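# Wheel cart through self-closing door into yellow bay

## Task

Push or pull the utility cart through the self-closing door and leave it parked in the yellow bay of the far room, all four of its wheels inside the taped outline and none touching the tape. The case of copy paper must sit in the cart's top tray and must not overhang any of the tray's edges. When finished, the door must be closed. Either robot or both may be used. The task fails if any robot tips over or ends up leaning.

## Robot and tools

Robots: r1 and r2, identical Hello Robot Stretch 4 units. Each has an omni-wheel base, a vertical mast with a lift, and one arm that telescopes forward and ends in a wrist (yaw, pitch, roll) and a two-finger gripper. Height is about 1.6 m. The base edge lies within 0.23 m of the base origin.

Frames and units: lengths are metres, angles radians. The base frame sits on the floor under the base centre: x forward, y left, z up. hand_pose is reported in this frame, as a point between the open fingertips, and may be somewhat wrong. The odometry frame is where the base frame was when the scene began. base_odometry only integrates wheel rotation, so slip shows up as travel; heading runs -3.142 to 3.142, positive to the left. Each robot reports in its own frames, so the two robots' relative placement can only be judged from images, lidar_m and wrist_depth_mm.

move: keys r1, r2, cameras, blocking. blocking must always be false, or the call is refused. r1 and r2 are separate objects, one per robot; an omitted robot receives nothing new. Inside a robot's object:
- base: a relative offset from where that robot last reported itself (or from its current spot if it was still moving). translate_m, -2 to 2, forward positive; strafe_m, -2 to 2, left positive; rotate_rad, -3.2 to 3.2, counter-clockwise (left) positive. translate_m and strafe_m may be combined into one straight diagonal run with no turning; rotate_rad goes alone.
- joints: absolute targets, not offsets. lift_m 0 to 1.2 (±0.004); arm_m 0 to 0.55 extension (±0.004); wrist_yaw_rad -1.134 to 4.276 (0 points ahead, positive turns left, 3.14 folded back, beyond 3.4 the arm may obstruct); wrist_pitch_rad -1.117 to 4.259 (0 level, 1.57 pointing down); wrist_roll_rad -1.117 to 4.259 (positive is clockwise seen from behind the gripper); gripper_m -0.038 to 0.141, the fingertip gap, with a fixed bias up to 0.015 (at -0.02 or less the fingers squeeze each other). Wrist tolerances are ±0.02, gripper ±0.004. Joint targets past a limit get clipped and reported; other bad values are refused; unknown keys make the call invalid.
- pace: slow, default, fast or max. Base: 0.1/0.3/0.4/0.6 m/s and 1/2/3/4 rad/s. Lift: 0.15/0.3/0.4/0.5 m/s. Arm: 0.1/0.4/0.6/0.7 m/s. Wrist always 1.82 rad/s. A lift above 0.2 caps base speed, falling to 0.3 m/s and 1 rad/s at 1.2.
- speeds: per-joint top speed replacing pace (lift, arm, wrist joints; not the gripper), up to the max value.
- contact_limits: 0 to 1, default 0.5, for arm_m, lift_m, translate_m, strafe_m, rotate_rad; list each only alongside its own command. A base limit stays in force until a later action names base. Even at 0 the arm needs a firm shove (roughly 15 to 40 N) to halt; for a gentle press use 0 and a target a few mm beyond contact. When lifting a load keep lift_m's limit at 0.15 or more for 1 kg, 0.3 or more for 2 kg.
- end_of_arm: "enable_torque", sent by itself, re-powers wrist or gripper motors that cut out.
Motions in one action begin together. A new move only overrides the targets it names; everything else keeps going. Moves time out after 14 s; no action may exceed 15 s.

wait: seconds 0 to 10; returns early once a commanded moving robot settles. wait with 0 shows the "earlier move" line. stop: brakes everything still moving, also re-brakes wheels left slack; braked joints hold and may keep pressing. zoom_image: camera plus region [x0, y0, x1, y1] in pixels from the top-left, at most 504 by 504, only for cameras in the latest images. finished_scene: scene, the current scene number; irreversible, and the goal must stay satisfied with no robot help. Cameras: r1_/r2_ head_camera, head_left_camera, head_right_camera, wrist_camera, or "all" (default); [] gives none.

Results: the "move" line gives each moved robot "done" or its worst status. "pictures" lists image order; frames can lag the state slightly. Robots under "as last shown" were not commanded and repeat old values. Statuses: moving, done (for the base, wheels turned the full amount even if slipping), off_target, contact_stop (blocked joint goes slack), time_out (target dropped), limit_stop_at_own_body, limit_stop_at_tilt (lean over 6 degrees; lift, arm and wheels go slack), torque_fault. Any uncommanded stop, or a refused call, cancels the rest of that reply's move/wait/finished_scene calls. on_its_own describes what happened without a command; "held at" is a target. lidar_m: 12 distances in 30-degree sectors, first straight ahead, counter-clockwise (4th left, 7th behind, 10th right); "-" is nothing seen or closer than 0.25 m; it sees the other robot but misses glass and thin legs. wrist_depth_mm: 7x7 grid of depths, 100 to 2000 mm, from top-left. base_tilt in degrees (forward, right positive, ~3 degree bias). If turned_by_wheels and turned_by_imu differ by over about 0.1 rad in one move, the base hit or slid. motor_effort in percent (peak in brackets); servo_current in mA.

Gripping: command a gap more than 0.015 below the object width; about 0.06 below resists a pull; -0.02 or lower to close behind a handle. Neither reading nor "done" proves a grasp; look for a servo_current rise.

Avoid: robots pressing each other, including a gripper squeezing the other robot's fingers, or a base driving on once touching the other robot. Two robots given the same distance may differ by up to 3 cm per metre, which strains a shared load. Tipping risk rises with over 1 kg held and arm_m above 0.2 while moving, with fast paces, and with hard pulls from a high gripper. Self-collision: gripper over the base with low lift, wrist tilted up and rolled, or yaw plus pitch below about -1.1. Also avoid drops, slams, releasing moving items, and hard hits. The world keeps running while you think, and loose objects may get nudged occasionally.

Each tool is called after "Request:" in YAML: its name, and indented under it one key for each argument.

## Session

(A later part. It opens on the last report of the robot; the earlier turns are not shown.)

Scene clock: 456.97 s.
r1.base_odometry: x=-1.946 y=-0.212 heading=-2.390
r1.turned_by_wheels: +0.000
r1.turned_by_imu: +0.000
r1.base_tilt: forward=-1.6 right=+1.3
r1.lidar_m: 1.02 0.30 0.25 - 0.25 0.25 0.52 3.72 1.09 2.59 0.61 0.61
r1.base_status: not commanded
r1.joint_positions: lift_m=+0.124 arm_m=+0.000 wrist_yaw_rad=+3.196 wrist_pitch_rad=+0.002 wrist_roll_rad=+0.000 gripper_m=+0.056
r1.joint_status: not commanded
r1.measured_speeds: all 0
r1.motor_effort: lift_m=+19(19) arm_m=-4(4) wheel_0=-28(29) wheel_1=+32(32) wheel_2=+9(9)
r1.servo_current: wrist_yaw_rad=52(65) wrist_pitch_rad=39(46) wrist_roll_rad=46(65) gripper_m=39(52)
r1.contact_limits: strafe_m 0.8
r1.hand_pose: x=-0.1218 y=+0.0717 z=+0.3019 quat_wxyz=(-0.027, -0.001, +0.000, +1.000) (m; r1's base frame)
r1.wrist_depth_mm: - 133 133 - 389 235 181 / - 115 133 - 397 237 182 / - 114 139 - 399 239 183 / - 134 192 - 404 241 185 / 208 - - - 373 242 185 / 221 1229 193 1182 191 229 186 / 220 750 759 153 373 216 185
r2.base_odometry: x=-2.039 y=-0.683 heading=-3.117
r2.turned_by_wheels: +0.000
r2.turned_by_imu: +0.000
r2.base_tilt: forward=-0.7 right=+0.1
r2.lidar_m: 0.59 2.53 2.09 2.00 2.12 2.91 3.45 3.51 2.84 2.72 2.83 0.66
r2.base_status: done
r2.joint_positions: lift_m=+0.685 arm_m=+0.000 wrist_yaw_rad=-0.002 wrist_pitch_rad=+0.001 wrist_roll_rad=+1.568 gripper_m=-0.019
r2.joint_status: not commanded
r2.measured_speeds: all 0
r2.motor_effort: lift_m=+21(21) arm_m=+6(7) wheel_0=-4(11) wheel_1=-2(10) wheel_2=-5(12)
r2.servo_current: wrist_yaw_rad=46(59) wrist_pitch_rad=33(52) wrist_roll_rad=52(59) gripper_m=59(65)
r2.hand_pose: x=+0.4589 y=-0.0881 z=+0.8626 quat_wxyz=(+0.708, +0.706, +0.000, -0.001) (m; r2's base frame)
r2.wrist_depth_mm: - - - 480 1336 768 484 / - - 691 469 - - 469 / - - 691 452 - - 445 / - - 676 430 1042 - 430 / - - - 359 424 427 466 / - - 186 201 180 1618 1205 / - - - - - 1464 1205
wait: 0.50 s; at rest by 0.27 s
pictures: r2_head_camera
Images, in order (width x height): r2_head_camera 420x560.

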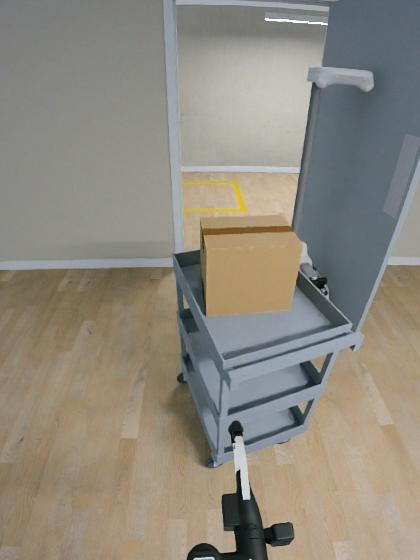

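Request:
move:
  blocking: false
  r2: {"base":{"strafe_m":-0.05}}
  cameras: []

Request:
wait:
  seconds: 2
  cameras: []

Request:
move:
  blocking: false
  r2: {"base":{"translate_m":0.24},"contact_limits":{"translate_m":0.6},"pace":"slow"}
  cameras: []

Request:
wait:
  seconds: 5
  cameras: ["r2_head_camera"]

Scene clock: 470.53 s.
move: r2 moving
r1: as last shown
r1.lidar_m: 1.04 0.33 0.25 - 0.25 0.25 0.51 3.73 1.09 2.65 0.65 0.61
r1.servo_current: wrist_yaw_rad=33(65) wrist_pitch_rad=33(46) wrist_roll_rad=46(72) gripper_m=33(46)
r1.contact_limits: strafe_m 0.8
r1.wrist_depth_mm: - 133 133 - 389 235 181 / - 116 133 - 394 237 182 / - 114 139 - 399 239 184 / - 135 192 - 404 239 185 / 208 - - - 370 241 186 / 223 1205 193 1182 191 229 186 / 220 750 759 153 375 216 186
r2.base_odometry: x=-2.040 y=-0.649 heading=-3.117
r2.turned_by_wheels: +0.000
r2.turned_by_imu: +0.001
r2.base_tilt: forward=-0.7 right=+0.1
r2.lidar_m: 0.61 2.56 2.09 2.03 2.16 2.96 3.44 3.53 2.79 2.69 2.81 0.65
r2.base_status: strafe_m moving
r2.joint_positions: lift_m=+0.685 arm_m=+0.000 wrist_yaw_rad=-0.002 wrist_pitch_rad=+0.001 wrist_roll_rad=+1.568 gripper_m=-0.019
r2.joint_status: not commanded
r2.measured_speeds: translate_m=-0.001 strafe_m=-0.106 rotate_rad=+0.008 lift_m=+0.000 arm_m=+0.000 wrist_yaw_rad=+0.000 wrist_pitch_rad=+0.000 wrist_roll_rad=+0.000
r2.motor_effort: lift_m=+21(21) arm_m=+6(6) wheel_0=+9(10) wheel_1=-5(11) wheel_2=-1(4)
r2.servo_current: wrist_yaw_rad=46(59) wrist_pitch_rad=46(46) wrist_roll_rad=46(59) gripper_m=59(65)
r2.hand_pose: x=+0.4589 y=-0.0881 z=+0.8626 quat_wxyz=(+0.708, +0.706, +0.000, -0.001) (m; r2's base frame)
r2.wrist_depth_mm: - - - 496 1336 1336 500 / - - - 473 - 831 477 / - - 691 459 - - 462 / - - 683 436 1042 - 442 / - - 683 364 430 424 424 / - - 186 202 180 1661 1205 / - - - - - 1464 1205
pictures: none
No camera images: "cameras" was empty.

Scene clock: 471.17 s.
earlier move: r2 done
r1.base_odometry: x=-1.946 y=-0.212 heading=-2.390
r1.turned_by_wheels: +0.000
r1.turned_by_imu: +0.000
r1.base_tilt: forward=-1.6 right=+1.3
r1.lidar_m: 1.01 0.34 0.25 - 0.25 0.25 0.49 3.74 1.09 2.61 0.62 0.59
r1.base_status: not commanded
r1.joint_positions: lift_m=+0.124 arm_m=+0.000 wrist_yaw_rad=+3.196 wrist_pitch_rad=+0.002 wrist_roll_rad=+0.000 gripper_m=+0.056
r1.joint_status: not commanded
r1.measured_speeds: all 0
r1.motor_effort: lift_m=+19(19) arm_m=-4(4) wheel_0=-28(29) wheel_1=+32(32) wheel_2=+9(9)
r1.servo_current: wrist_yaw_rad=33(65) wrist_pitch_rad=39(46) wrist_roll_rad=46(72) gripper_m=39(46)
r1.contact_limits: strafe_m 0.8
r1.hand_pose: x=-0.1218 y=+0.0717 z=+0.3019 quat_wxyz=(-0.027, -0.001, +0.000, +1.000) (m; r1's base frame)
r1.wrist_depth_mm: - 133 133 - 389 234 181 / - 115 133 - 392 236 182 / - 114 139 - 404 237 184 / - 135 193 - 404 240 185 / 208 - - - 375 242 186 / 221 1205 194 1182 191 228 186 / 220 750 741 153 375 216 185
r2.base_odometry: x=-2.041 y=-0.633 heading=-3.117
r2.turned_by_wheels: +0.000
r2.turned_by_imu: +0.000
r2.base_tilt: forward=-0.7 right=+0.1
r2.lidar_m: 0.59 2.55 2.15 2.06 2.16 2.99 3.43 3.52 2.75 2.67 2.83 0.67
r2.base_status: done
r2.joint_positions: lift_m=+0.685 arm_m=+0.000 wrist_yaw_rad=-0.002 wrist_pitch_rad=+0.001 wrist_roll_rad=+1.568 gripper_m=-0.019
r2.joint_status: not commanded
r2.measured_speeds: all 0
r2.motor_effort: lift_m=+21(21) arm_m=+6(6) wheel_0=+2(10) wheel_1=-1(11) wheel_2=+0(4)
r2.servo_current: wrist_yaw_rad=46(59) wrist_pitch_rad=46(46) wrist_roll_rad=46(59) gripper_m=65(65)
r2.hand_pose: x=+0.4589 y=-0.0881 z=+0.8626 quat_wxyz=(+0.708, +0.706, +0.000, -0.001) (m; r2's base frame)
r2.wrist_depth_mm: - - - 504 1366 1336 508 / - - - 484 1661 866 484 / - - 691 466 - - 466 / - - 683 445 - - 442 / - - 683 430 433 427 430 / - - 187 202 181 1537 1138 / - - - - - 1464 1182
wait: 0.63 of 2 s (r2 has come to rest)
pictures: none
No camera images: "cameras" was empty.

Scene clock: 471.67 s.
move: r2 moving
r1: as last shown
r1.lidar_m: 1.00 0.36 0.25 - 0.25 0.25 0.48 3.73 1.06 2.60 0.64 0.57
r1.servo_current: wrist_yaw_rad=59(59) wrist_pitch_rad=39(46) wrist_roll_rad=20(65) gripper_m=46(52)
r1.contact_limits: strafe_m 0.8
r1.wrist_depth_mm: - 133 133 - 392 235 181 / - 115 133 - 392 237 182 / - 114 139 - 399 239 184 / - 135 193 - 404 240 185 / 208 - - - 375 241 186 / 221 1229 194 1205 191 229 185 / 220 759 759 153 375 216 186
r2.base_odometry: x=-2.053 y=-0.634 heading=-3.117
r2.turned_by_wheels: +0.000
r2.turned_by_imu: +0.000
r2.base_tilt: forward=-0.7 right=+0.1
r2.lidar_m: 0.56 2.53 2.14 2.06 2.16 3.00 3.45 3.51 2.78 2.68 2.78 0.64
r2.base_status: translate_m moving
r2.joint_positions: lift_m=+0.685 arm_m=+0.000 wrist_yaw_rad=-0.002 wrist_pitch_rad=+0.001 wrist_roll_rad=+1.568 gripper_m=-0.019
r2.joint_status: not commanded
r2.measured_speeds: translate_m=+0.049 strafe_m=+0.000 rotate_rad=-0.002 lift_m=+0.000 arm_m=+0.000 wrist_yaw_rad=+0.000 wrist_pitch_rad=+0.000 wrist_roll_rad=+0.000
r2.motor_effort: lift_m=+21(21) arm_m=+6(6) wheel_0=+8(10) wheel_1=+6(7) wheel_2=-9(10)
r2.servo_current: wrist_yaw_rad=46(59) wrist_pitch_rad=33(46) wrist_roll_rad=52(59) gripper_m=59(59)
r2.contact_limits: translate_m 0.6
r2.hand_pose: x=+0.4589 y=-0.0881 z=+0.8626 quat_wxyz=(+0.708, +0.706, +0.000, -0.001) (m; r2's base frame)
r2.wrist_depth_mm: - - - 488 1336 1336 496 / - - - 477 - 831 477 / - - 676 455 - - 455 / - - 676 436 1060 - 439 / - - 668 418 424 418 415 / - - 187 202 181 1576 1138 / - - - - - 1464 1205
pictures: none
No camera images: "cameras" was empty.

Scene clock: 474.83 s.
earlier move: r2 done
r1.base_odometry: x=-1.946 y=-0.212 heading=-2.390
r1.turned_by_wheels: +0.000
r1.turned_by_imu: +0.000
r1.base_tilt: forward=-1.6 right=+1.3
r1.lidar_m: 0.93 0.35 0.25 - 0.25 0.25 0.51 3.76 1.09 2.62 0.56 0.47
r1.base_status: not commanded
r1.joint_positions: lift_m=+0.124 arm_m=+0.000 wrist_yaw_rad=+3.196 wrist_pitch_rad=+0.002 wrist_roll_rad=+0.000 gripper_m=+0.056
r1.joint_status: not commanded
r1.measured_speeds: all 0
r1.motor_effort: lift_m=+19(19) arm_m=-4(4) wheel_0=-28(29) wheel_1=+32(32) wheel_2=+9(9)
r1.servo_current: wrist_yaw_rad=59(72) wrist_pitch_rad=39(52) wrist_roll_rad=33(72) gripper_m=39(52)
r1.contact_limits: strafe_m 0.8
r1.hand_pose: x=-0.1218 y=+0.0717 z=+0.3019 quat_wxyz=(-0.027, -0.001, +0.000, +1.000) (m; r1's base frame)
r1.wrist_depth_mm: - 134 133 - 392 235 180 / - 115 133 - 394 238 182 / - 114 139 - 402 238 183 / - 135 193 - 404 241 184 / 207 - - - 373 241 185 / 223 1205 193 1160 191 229 186 / 220 759 768 153 375 216 185
r2.base_odometry: x=-2.280 y=-0.639 heading=-3.117
r2.turned_by_wheels: +0.000
r2.turned_by_imu: +0.000
r2.base_tilt: forward=-0.7 right=+0.0
r2.lidar_m: 0.51 2.29 2.15 2.05 2.17 2.94 3.71 3.77 2.80 2.70 2.77 0.51
r2.base_status: done
r2.joint_positions: lift_m=+0.685 arm_m=+0.000 wrist_yaw_rad=-0.003 wrist_pitch_rad=+0.001 wrist_roll_rad=+1.568 gripper_m=-0.019
r2.joint_status: not commanded
r2.measured_speeds: all 0
r2.motor_effort: lift_m=+21(21) arm_m=+6(7) wheel_0=+3(11) wheel_1=+5(9) wheel_2=-8(16)
r2.servo_current: wrist_yaw_rad=46(59) wrist_pitch_rad=39(46) wrist_roll_rad=52(59) gripper_m=52(65)
r2.contact_limits: translate_m 0.6
r2.hand_pose: x=+0.4589 y=-0.0882 z=+0.8626 quat_wxyz=(+0.708, +0.706, -0.001, -0.001) (m; r2's base frame)
r2.wrist_depth_mm: - - - 258 322 707 - / - 1229 521 312 314 - - / - - 535 306 309 917 - / - - 544 301 303 - - / - - 549 239 297 - - / - - 182 201 178 296 296 / - 135 - - - 1499 1205
wait: 3.17 of 5 s (r2 has come to rest)
pictures: r2_head_camera
Images, in order (width x height): r2_head_camera 420x560.

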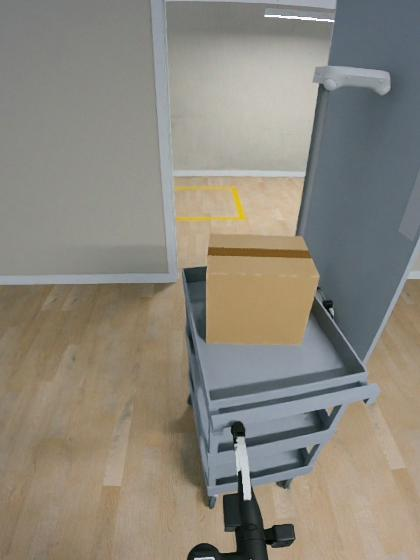

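Request:
move:
  blocking: false
  r2: {"base":{"translate_m":0.13},"contact_limits":{"translate_m":0.6},"pace":"slow"}
  cameras: []

Request:
wait:
  seconds: 4
  cameras: ["r2_head_camera"]

Scene clock: 496.33 s.
move: r2 moving
r1: as last shown
r1.lidar_m: 0.91 0.34 0.25 - 0.25 0.25 0.53 3.74 1.07 2.62 0.55 0.46
r1.motor_effort: lift_m=+19(19) arm_m=-4(4) wheel_0=-28(28) wheel_1=+32(32) wheel_2=+9(9)
r1.servo_current: wrist_yaw_rad=59(65) wrist_pitch_rad=39(46) wrist_roll_rad=46(65) gripper_m=39(46)
r1.contact_limits: strafe_m 0.8
r1.wrist_depth_mm: - 134 133 - 389 234 180 / - 116 133 - 394 237 183 / - 114 139 - 402 238 183 / - 135 192 - 404 240 185 / 207 - - - 370 241 185 / 221 1182 194 1182 191 228 185 / 220 759 759 153 373 216 186
r2.base_odometry: x=-2.293 y=-0.639 heading=-3.117
r2.turned_by_wheels: +0.000
r2.turned_by_imu: +0.000
r2.base_tilt: forward=-0.7 right=+0.1
r2.lidar_m: 0.51 2.30 2.14 2.05 2.15 2.96 3.72 3.77 2.80 2.68 2.81 0.51
r2.base_status: translate_m moving
r2.joint_positions: lift_m=+0.685 arm_m=+0.000 wrist_yaw_rad=-0.003 wrist_pitch_rad=+0.001 wrist_roll_rad=+1.568 gripper_m=-0.019
r2.joint_status: not commanded
r2.measured_speeds: translate_m=+0.049 strafe_m=+0.000 rotate_rad=+0.000 lift_m=+0.000 arm_m=+0.000 wrist_yaw_rad=+0.000 wrist_pitch_rad=+0.000 wrist_roll_rad=+0.000
r2.motor_effort: lift_m=+21(21) arm_m=+6(7) wheel_0=+6(10) wheel_1=+6(9) wheel_2=-14(15)
r2.servo_current: wrist_yaw_rad=59(65) wrist_pitch_rad=39(46) wrist_roll_rad=46(52) gripper_m=52(65)
r2.contact_limits: translate_m 0.6
r2.hand_pose: x=+0.4589 y=-0.0882 z=+0.8626 quat_wxyz=(+0.708, +0.706, -0.001, -0.001) (m; r2's base frame)
r2.wrist_depth_mm: - - - 253 314 715 - / - 1464 521 309 310 831 - / - - 530 304 304 917 - / - - 544 298 300 - - / - - 544 237 296 - - / - - 183 199 172 294 304 / - 136 - - - - 1205
pictures: none
No camera images: "cameras" was empty.

Scene clock: 498.40 s.
earlier move: r2 done
r1.base_odometry: x=-1.946 y=-0.212 heading=-2.390
r1.turned_by_wheels: +0.000
r1.turned_by_imu: +0.000
r1.base_tilt: forward=-1.6 right=+1.2
r1.lidar_m: 0.81 0.33 0.25 - 0.25 0.25 0.50 3.73 1.09 2.58 0.45 0.36
r1.base_status: not commanded
r1.joint_positions: lift_m=+0.124 arm_m=+0.000 wrist_yaw_rad=+3.196 wrist_pitch_rad=+0.002 wrist_roll_rad=+0.000 gripper_m=+0.056
r1.joint_status: not commanded
r1.measured_speeds: all 0
r1.motor_effort: lift_m=+19(19) arm_m=-4(4) wheel_0=-28(29) wheel_1=+32(32) wheel_2=+9(9)
r1.servo_current: wrist_yaw_rad=52(78) wrist_pitch_rad=39(52) wrist_roll_rad=52(65) gripper_m=39(46)
r1.contact_limits: strafe_m 0.8
r1.hand_pose: x=-0.1218 y=+0.0717 z=+0.3019 quat_wxyz=(-0.027, -0.001, +0.000, +1.000) (m; r1's base frame)
r1.wrist_depth_mm: - 134 133 - 392 234 180 / - 116 133 - 394 236 182 / - 114 139 - 399 238 184 / - 134 193 - 404 240 185 / 208 - - - 370 241 185 / 222 1205 194 1182 191 229 185 / 220 750 750 153 375 216 186
r2.base_odometry: x=-2.410 y=-0.642 heading=-3.117
r2.turned_by_wheels: +0.000
r2.turned_by_imu: +0.000
r2.base_tilt: forward=-0.7 right=+0.1
r2.lidar_m: 0.52 2.17 2.14 2.05 2.14 2.90 3.86 3.79 2.78 2.69 0.63 0.49
r2.base_status: done
r2.joint_positions: lift_m=+0.685 arm_m=+0.000 wrist_yaw_rad=-0.003 wrist_pitch_rad=+0.001 wrist_roll_rad=+1.568 gripper_m=-0.019
r2.joint_status: not commanded
r2.measured_speeds: all 0
r2.motor_effort: lift_m=+21(21) arm_m=+6(7) wheel_0=+4(11) wheel_1=+5(9) wheel_2=-8(15)
r2.servo_current: wrist_yaw_rad=46(65) wrist_pitch_rad=39(46) wrist_roll_rad=46(65) gripper_m=59(65)
r2.contact_limits: translate_m 0.6
r2.hand_pose: x=+0.4589 y=-0.0882 z=+0.8626 quat_wxyz=(+0.708, +0.706, -0.001, -0.001) (m; r2's base frame)
r2.wrist_depth_mm: - 484 480 227 285 - - / 1808 1229 504 287 287 - - / 1863 - 525 289 290 - - / - - 539 293 291 - - / - - - 234 296 1618 442 / - - 182 202 180 303 1138 / - 135 - - - 1430 1205
wait: 2.07 of 4 s (r2 has come to rest)
pictures: r2_head_camera
Images, in order (width x height): r2_head_camera 420x560.

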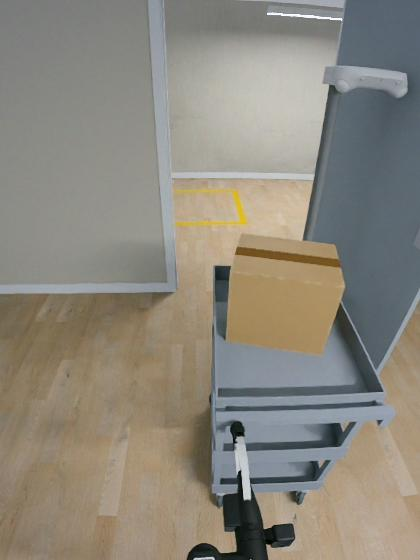

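Request:
move:
  blocking: false
  r2: {"base":{"translate_m":-0.04}}
  cameras: []

Request:
wait:
  seconds: 2
  cameras: []

Request:
move:
  blocking: false
  r2: {"base":{"strafe_m":-0.16}}
  cameras: []

Request:
wait:
  seconds: 3
  cameras: []

Request:
move:
  blocking: false
  r2: {"base":{"translate_m":0.24},"contact_limits":{"translate_m":0.6},"pace":"slow"}
  cameras: []

Request:
wait:
  seconds: 5
  cameras: ["r2_head_camera"]

Scene clock: 510.10 s.
move: r2 moving
r1: as last shown
r1.base_tilt: forward=-1.6 right=+1.3
r1.lidar_m: 0.76 0.35 0.25 - 0.25 0.25 0.50 3.74 1.07 2.57 0.43 0.35
r1.servo_current: wrist_yaw_rad=52(59) wrist_pitch_rad=52(52) wrist_roll_rad=52(52) gripper_m=39(46)
r1.contact_limits: strafe_m 0.8
r1.wrist_depth_mm: - 133 133 - 389 234 181 / - 116 133 - 394 237 182 / - 114 139 - 399 239 183 / - 134 193 - 404 241 185 / 207 - - - 373 241 186 / 222 1205 194 1182 191 229 185 / 220 759 750 153 375 216 185
r2.base_odometry: x=-2.381 y=-0.642 heading=-3.117
r2.turned_by_wheels: +0.000
r2.turned_by_imu: +0.000
r2.base_tilt: forward=-0.7 right=+0.1
r2.lidar_m: 0.52 2.21 2.12 2.06 2.14 2.95 3.80 3.79 2.78 2.69 0.69 0.50
r2.base_status: translate_m moving
r2.joint_positions: lift_m=+0.685 arm_m=+0.000 wrist_yaw_rad=-0.003 wrist_pitch_rad=+0.001 wrist_roll_rad=+1.568 gripper_m=-0.019
r2.joint_status: not commanded
r2.measured_speeds: translate_m=-0.083 strafe_m=-0.001 rotate_rad=-0.006 lift_m=+0.000 arm_m=+0.000 wrist_yaw_rad=+0.000 wrist_pitch_rad=+0.000 wrist_roll_rad=+0.000
r2.motor_effort: lift_m=+21(21) arm_m=+7(7) wheel_0=-2(6) wheel_1=-3(8) wheel_2=+4(12)
r2.servo_current: wrist_yaw_rad=33(52) wrist_pitch_rad=39(46) wrist_roll_rad=46(59) gripper_m=59(65)
r2.hand_pose: x=+0.4589 y=-0.0882 z=+0.8626 quat_wxyz=(+0.708, +0.706, -0.001, -0.001) (m; r2's base frame)
r2.wrist_depth_mm: - 504 504 306 306 - - / - 1863 525 309 310 - - / - - 544 312 315 - - / - - 569 317 317 - - / - - - 259 320 334 327 / - - 181 202 179 1537 1182 / - 128 - - - 1430 1205
pictures: none
No camera images: "cameras" was empty.

Scene clock: 510.70 s.
earlier move: r2 done
r1.base_odometry: x=-1.946 y=-0.212 heading=-2.390
r1.turned_by_wheels: +0.000
r1.turned_by_imu: +0.000
r1.base_tilt: forward=-1.6 right=+1.3
r1.lidar_m: 0.76 0.36 0.25 - 0.25 0.25 0.49 3.71 1.09 2.59 0.42 0.34
r1.base_status: not commanded
r1.joint_positions: lift_m=+0.124 arm_m=+0.000 wrist_yaw_rad=+3.196 wrist_pitch_rad=+0.002 wrist_roll_rad=+0.000 gripper_m=+0.056
r1.joint_status: not commanded
r1.measured_speeds: all 0
r1.motor_effort: lift_m=+19(19) arm_m=-4(4) wheel_0=-28(29) wheel_1=+32(32) wheel_2=+9(9)
r1.servo_current: wrist_yaw_rad=52(65) wrist_pitch_rad=39(52) wrist_roll_rad=52(65) gripper_m=39(46)
r1.contact_limits: strafe_m 0.8
r1.hand_pose: x=-0.1218 y=+0.0717 z=+0.3019 quat_wxyz=(-0.027, -0.001, +0.000, +1.000) (m; r1's base frame)
r1.wrist_depth_mm: - 133 133 - 392 233 181 / - 115 133 - 394 236 181 / - 114 139 - 399 238 183 / - 135 193 - 402 241 185 / 208 - - - 373 241 185 / 222 1182 193 1160 191 229 186 / 220 750 759 153 377 216 185
r2.base_odometry: x=-2.370 y=-0.641 heading=-3.117
r2.turned_by_wheels: +0.000
r2.turned_by_imu: +0.000
r2.base_tilt: forward=-0.7 right=+0.1
r2.lidar_m: 0.51 2.19 2.13 2.02 2.14 2.91 3.81 3.79 2.81 2.70 0.73 0.52
r2.base_status: done
r2.joint_positions: lift_m=+0.685 arm_m=+0.000 wrist_yaw_rad=-0.003 wrist_pitch_rad=+0.001 wrist_roll_rad=+1.568 gripper_m=-0.019
r2.joint_status: not commanded
r2.measured_speeds: all 0
r2.motor_effort: lift_m=+21(21) arm_m=+6(7) wheel_0=-3(6) wheel_1=-5(8) wheel_2=+3(12)
r2.servo_current: wrist_yaw_rad=46(52) wrist_pitch_rad=46(46) wrist_roll_rad=52(59) gripper_m=52(65)
r2.hand_pose: x=+0.4589 y=-0.0882 z=+0.8626 quat_wxyz=(+0.708, +0.706, -0.001, -0.001) (m; r2's base frame)
r2.wrist_depth_mm: - 517 517 320 322 - - / - 1921 539 325 324 917 - / - - 564 325 327 917 - / - - 580 330 332 - - / - - - 274 334 343 342 / - - 182 192 179 1499 1160 / - 127 - - - 1430 1205
wait: 0.60 of 2 s (r2 has come to rest)
pictures: none
No camera images: "cameras" was empty.

Scene clock: 511.20 s.
move: r2 moving
r1: as last shown
r1.lidar_m: 0.78 0.36 0.25 - 0.25 0.25 0.52 3.75 1.08 2.61 0.41 0.36
r1.servo_current: wrist_yaw_rad=46(52) wrist_pitch_rad=39(46) wrist_roll_rad=72(72) gripper_m=39(46)
r1.contact_limits: strafe_m 0.8
r1.wrist_depth_mm: - 134 133 - 392 235 181 / - 116 133 - 394 236 182 / - 114 140 - 402 238 183 / - 134 193 - 404 240 185 / 207 - - - 370 242 186 / 222 1205 194 1182 191 229 186 / 220 759 759 153 373 215 185
r2.base_odometry: x=-2.371 y=-0.605 heading=-3.117
r2.turned_by_wheels: +0.000
r2.turned_by_imu: +0.000
r2.base_tilt: forward=-0.7 right=+0.1
r2.lidar_m: 0.49 2.18 2.18 2.09 2.16 3.02 3.79 3.75 2.74 2.65 2.79 0.50
r2.base_status: strafe_m moving
r2.joint_positions: lift_m=+0.685 arm_m=+0.000 wrist_yaw_rad=-0.003 wrist_pitch_rad=+0.001 wrist_roll_rad=+1.568 gripper_m=-0.019
r2.joint_status: not commanded
r2.measured_speeds: translate_m=+0.000 strafe_m=-0.140 rotate_rad=-0.001 lift_m=+0.000 arm_m=+0.000 wrist_yaw_rad=+0.000 wrist_pitch_rad=+0.000 wrist_roll_rad=+0.000
r2.motor_effort: lift_m=+21(21) arm_m=+6(6) wheel_0=+5(10) wheel_1=-12(12) wheel_2=+0(3)
r2.servo_current: wrist_yaw_rad=46(52) wrist_pitch_rad=39(46) wrist_roll_rad=46(52) gripper_m=59(59)
r2.hand_pose: x=+0.4589 y=-0.0882 z=+0.8626 quat_wxyz=(+0.708, +0.706, -0.001, -0.001) (m; r2's base frame)
r2.wrist_depth_mm: - - 517 260 319 778 - / - 1281 525 324 322 904 - / - - 549 325 324 917 - / - - 580 327 329 - - / - - - 271 332 1756 - / - - 181 201 179 343 359 / - - - - - 1430 1182
pictures: none
No camera images: "cameras" was empty.

Scene clock: 512.50 s.
earlier move: r2 done
r1.base_odometry: x=-1.946 y=-0.212 heading=-2.390
r1.turned_by_wheels: +0.000
r1.turned_by_imu: +0.000
r1.base_tilt: forward=-1.6 right=+1.3
r1.lidar_m: 0.78 0.32 0.25 - 0.25 0.25 0.48 3.72 1.07 2.62 0.45 0.35
r1.base_status: not commanded
r1.joint_positions: lift_m=+0.124 arm_m=+0.000 wrist_yaw_rad=+3.196 wrist_pitch_rad=+0.002 wrist_roll_rad=+0.000 gripper_m=+0.056
r1.joint_status: not commanded
r1.measured_speeds: all 0
r1.motor_effort: lift_m=+19(19) arm_m=-4(4) wheel_0=-28(29) wheel_1=+32(32) wheel_2=+9(9)
r1.servo_current: wrist_yaw_rad=46(72) wrist_pitch_rad=39(52) wrist_roll_rad=52(72) gripper_m=39(46)
r1.contact_limits: strafe_m 0.8
r1.hand_pose: x=-0.1218 y=+0.0717 z=+0.3019 quat_wxyz=(-0.027, -0.001, +0.000, +1.000) (m; r1's base frame)
r1.wrist_depth_mm: - 133 133 - 389 234 181 / - 115 133 - 397 236 182 / - 114 139 - 402 239 183 / - 134 193 - 404 241 185 / 208 - - - 373 241 186 / 222 1205 194 1205 191 229 186 / 220 759 750 153 375 216 186
r2.base_odometry: x=-2.374 y=-0.481 heading=-3.117
r2.turned_by_wheels: +0.000
r2.turned_by_imu: +0.000
r2.base_tilt: forward=-0.7 right=+0.1
r2.lidar_m: 0.49 2.21 2.28 2.21 2.32 3.22 3.81 3.56 2.63 2.51 2.66 0.53
r2.base_status: done
r2.joint_positions: lift_m=+0.685 arm_m=+0.000 wrist_yaw_rad=-0.003 wrist_pitch_rad=+0.001 wrist_roll_rad=+1.568 gripper_m=-0.019
r2.joint_status: not commanded
r2.measured_speeds: all 0
r2.motor_effort: lift_m=+21(21) arm_m=+6(7) wheel_0=+2(12) wheel_1=-2(12) wheel_2=+0(3)
r2.servo_current: wrist_yaw_rad=46(59) wrist_pitch_rad=39(46) wrist_roll_rad=46(59) gripper_m=52(65)
r2.hand_pose: x=+0.4589 y=-0.0882 z=+0.8626 quat_wxyz=(+0.708, +0.706, -0.001, -0.001) (m; r2's base frame)
r2.wrist_depth_mm: - - - 257 315 1060 430 / - 1366 - 317 319 820 - / - - 521 319 322 917 - / - - 539 322 324 917 - / - - 564 267 327 - - / - - 187 201 178 - - / - 128 - - - 123 500
wait: 1.30 of 3 s (r2 has come to rest)
pictures: none
No camera images: "cameras" was empty.

Scene clock: 513.00 s.
move: r2 moving
r1: as last shown
r1.lidar_m: 0.77 0.35 0.25 - 0.25 0.25 0.49 3.74 1.07 2.60 0.44 0.34
r1.motor_effort: lift_m=+19(19) arm_m=-4(4) wheel_0=-29(29) wheel_1=+32(32) wheel_2=+9(9)
r1.servo_current: wrist_yaw_rad=39(72) wrist_pitch_rad=39(46) wrist_roll_rad=33(59) gripper_m=46(46)
r1.contact_limits: strafe_m 0.8
r1.wrist_depth_mm: - 133 133 - 389 235 181 / - 115 133 - 394 237 182 / - 114 139 - 397 238 183 / - 134 192 - 402 240 185 / 207 - - - 375 241 186 / 222 1205 193 1205 191 229 186 / 219 750 759 153 375 217 185
r2.base_odometry: x=-2.386 y=-0.482 heading=-3.117
r2.turned_by_wheels: +0.000
r2.turned_by_imu: +0.000
r2.base_tilt: forward=-0.7 right=+0.1
r2.lidar_m: 0.49 2.18 2.31 2.22 2.29 3.18 3.83 3.56 2.60 2.52 2.66 0.51
r2.base_status: translate_m moving
r2.joint_positions: lift_m=+0.685 arm_m=+0.000 wrist_yaw_rad=-0.003 wrist_pitch_rad=+0.001 wrist_roll_rad=+1.568 gripper_m=-0.019
r2.joint_status: not commanded
r2.measured_speeds: translate_m=+0.049 strafe_m=+0.000 rotate_rad=-0.002 lift_m=+0.000 arm_m=+0.000 wrist_yaw_rad=+0.000 wrist_pitch_rad=+0.000 wrist_roll_rad=+0.000
r2.motor_effort: lift_m=+21(21) arm_m=+7(7) wheel_0=+8(8) wheel_1=+6(7) wheel_2=-11(11)
r2.servo_current: wrist_yaw_rad=46(52) wrist_pitch_rad=39(46) wrist_roll_rad=52(65) gripper_m=59(65)
r2.contact_limits: translate_m 0.6
r2.hand_pose: x=+0.4589 y=-0.0882 z=+0.8626 quat_wxyz=(+0.708, +0.706, -0.001, -0.001) (m; r2's base frame)
r2.wrist_depth_mm: - - - 247 304 1060 1042 / - 1397 - 250 306 831 - / - - 512 309 309 - - / - - 525 312 312 - - / - - 554 314 314 - - / - - 187 201 177 - - / - 127 - - - 123 496
pictures: none
No camera images: "cameras" was empty.

Scene clock: 516.20 s.
earlier move: r2 done
r1.base_odometry: x=-1.946 y=-0.212 heading=-2.390
r1.turned_by_wheels: +0.000
r1.turned_by_imu: +0.000
r1.base_tilt: forward=-1.6 right=+1.3
r1.lidar_m: 0.25 0.35 0.25 - 0.25 0.25 0.51 3.74 1.09 0.40 0.25 0.25
r1.base_status: not commanded
r1.joint_positions: lift_m=+0.124 arm_m=+0.000 wrist_yaw_rad=+3.196 wrist_pitch_rad=+0.002 wrist_roll_rad=+0.000 gripper_m=+0.056
r1.joint_status: not commanded
r1.measured_speeds: all 0
r1.motor_effort: lift_m=+19(19) arm_m=-4(4) wheel_0=-25(29) wheel_1=+31(32) wheel_2=+7(9)
r1.servo_current: wrist_yaw_rad=46(72) wrist_pitch_rad=39(52) wrist_roll_rad=52(65) gripper_m=39(46)
r1.contact_limits: strafe_m 0.8
r1.hand_pose: x=-0.1218 y=+0.0717 z=+0.3019 quat_wxyz=(-0.027, -0.001, +0.000, +1.000) (m; r1's base frame)
r1.wrist_depth_mm: - 133 133 - 392 234 181 / - 115 133 - 392 236 182 / - 114 139 - 399 238 183 / - 134 193 - 404 240 185 / 207 - - - 368 241 185 / 221 1229 193 1182 190 228 186 / 220 750 759 153 375 216 186
r2.base_odometry: x=-2.613 y=-0.488 heading=-3.116
r2.turned_by_wheels: +0.001
r2.turned_by_imu: +0.004
r2.base_tilt: forward=-0.7 right=+0.1
r2.lidar_m: 0.50 1.95 2.29 2.21 2.32 3.18 4.09 3.55 2.61 2.55 1.21 0.43
r2.base_status: done
r2.joint_positions: lift_m=+0.685 arm_m=+0.000 wrist_yaw_rad=+0.002 wrist_pitch_rad=+0.001 wrist_roll_rad=+1.568 gripper_m=-0.019
r2.joint_status: not commanded
r2.measured_speeds: all 0
r2.motor_effort: lift_m=+21(21) arm_m=+6(7) wheel_0=+13(13) wheel_1=+8(10) wheel_2=-7(18)
r2.servo_current: wrist_yaw_rad=52(59) wrist_pitch_rad=39(46) wrist_roll_rad=39(65) gripper_m=59(65)
r2.contact_limits: translate_m 0.6
r2.hand_pose: x=+0.4593 y=-0.0868 z=+0.8626 quat_wxyz=(+0.708, +0.706, +0.001, +0.000) (m; r2's base frame)
r2.wrist_depth_mm: - 473 455 184 236 778 - / 1060 449 442 193 249 831 - / 1576 - 480 206 262 842 - / 1708 - 530 217 276 - - / - - 585 283 293 - - / - - 185 201 179 1499 492 / - - - - - - 415
wait: 3.20 of 5 s (r2 has come to rest)
pictures: r2_head_camera
Images, in order (width x height): r2_head_camera 420x560.

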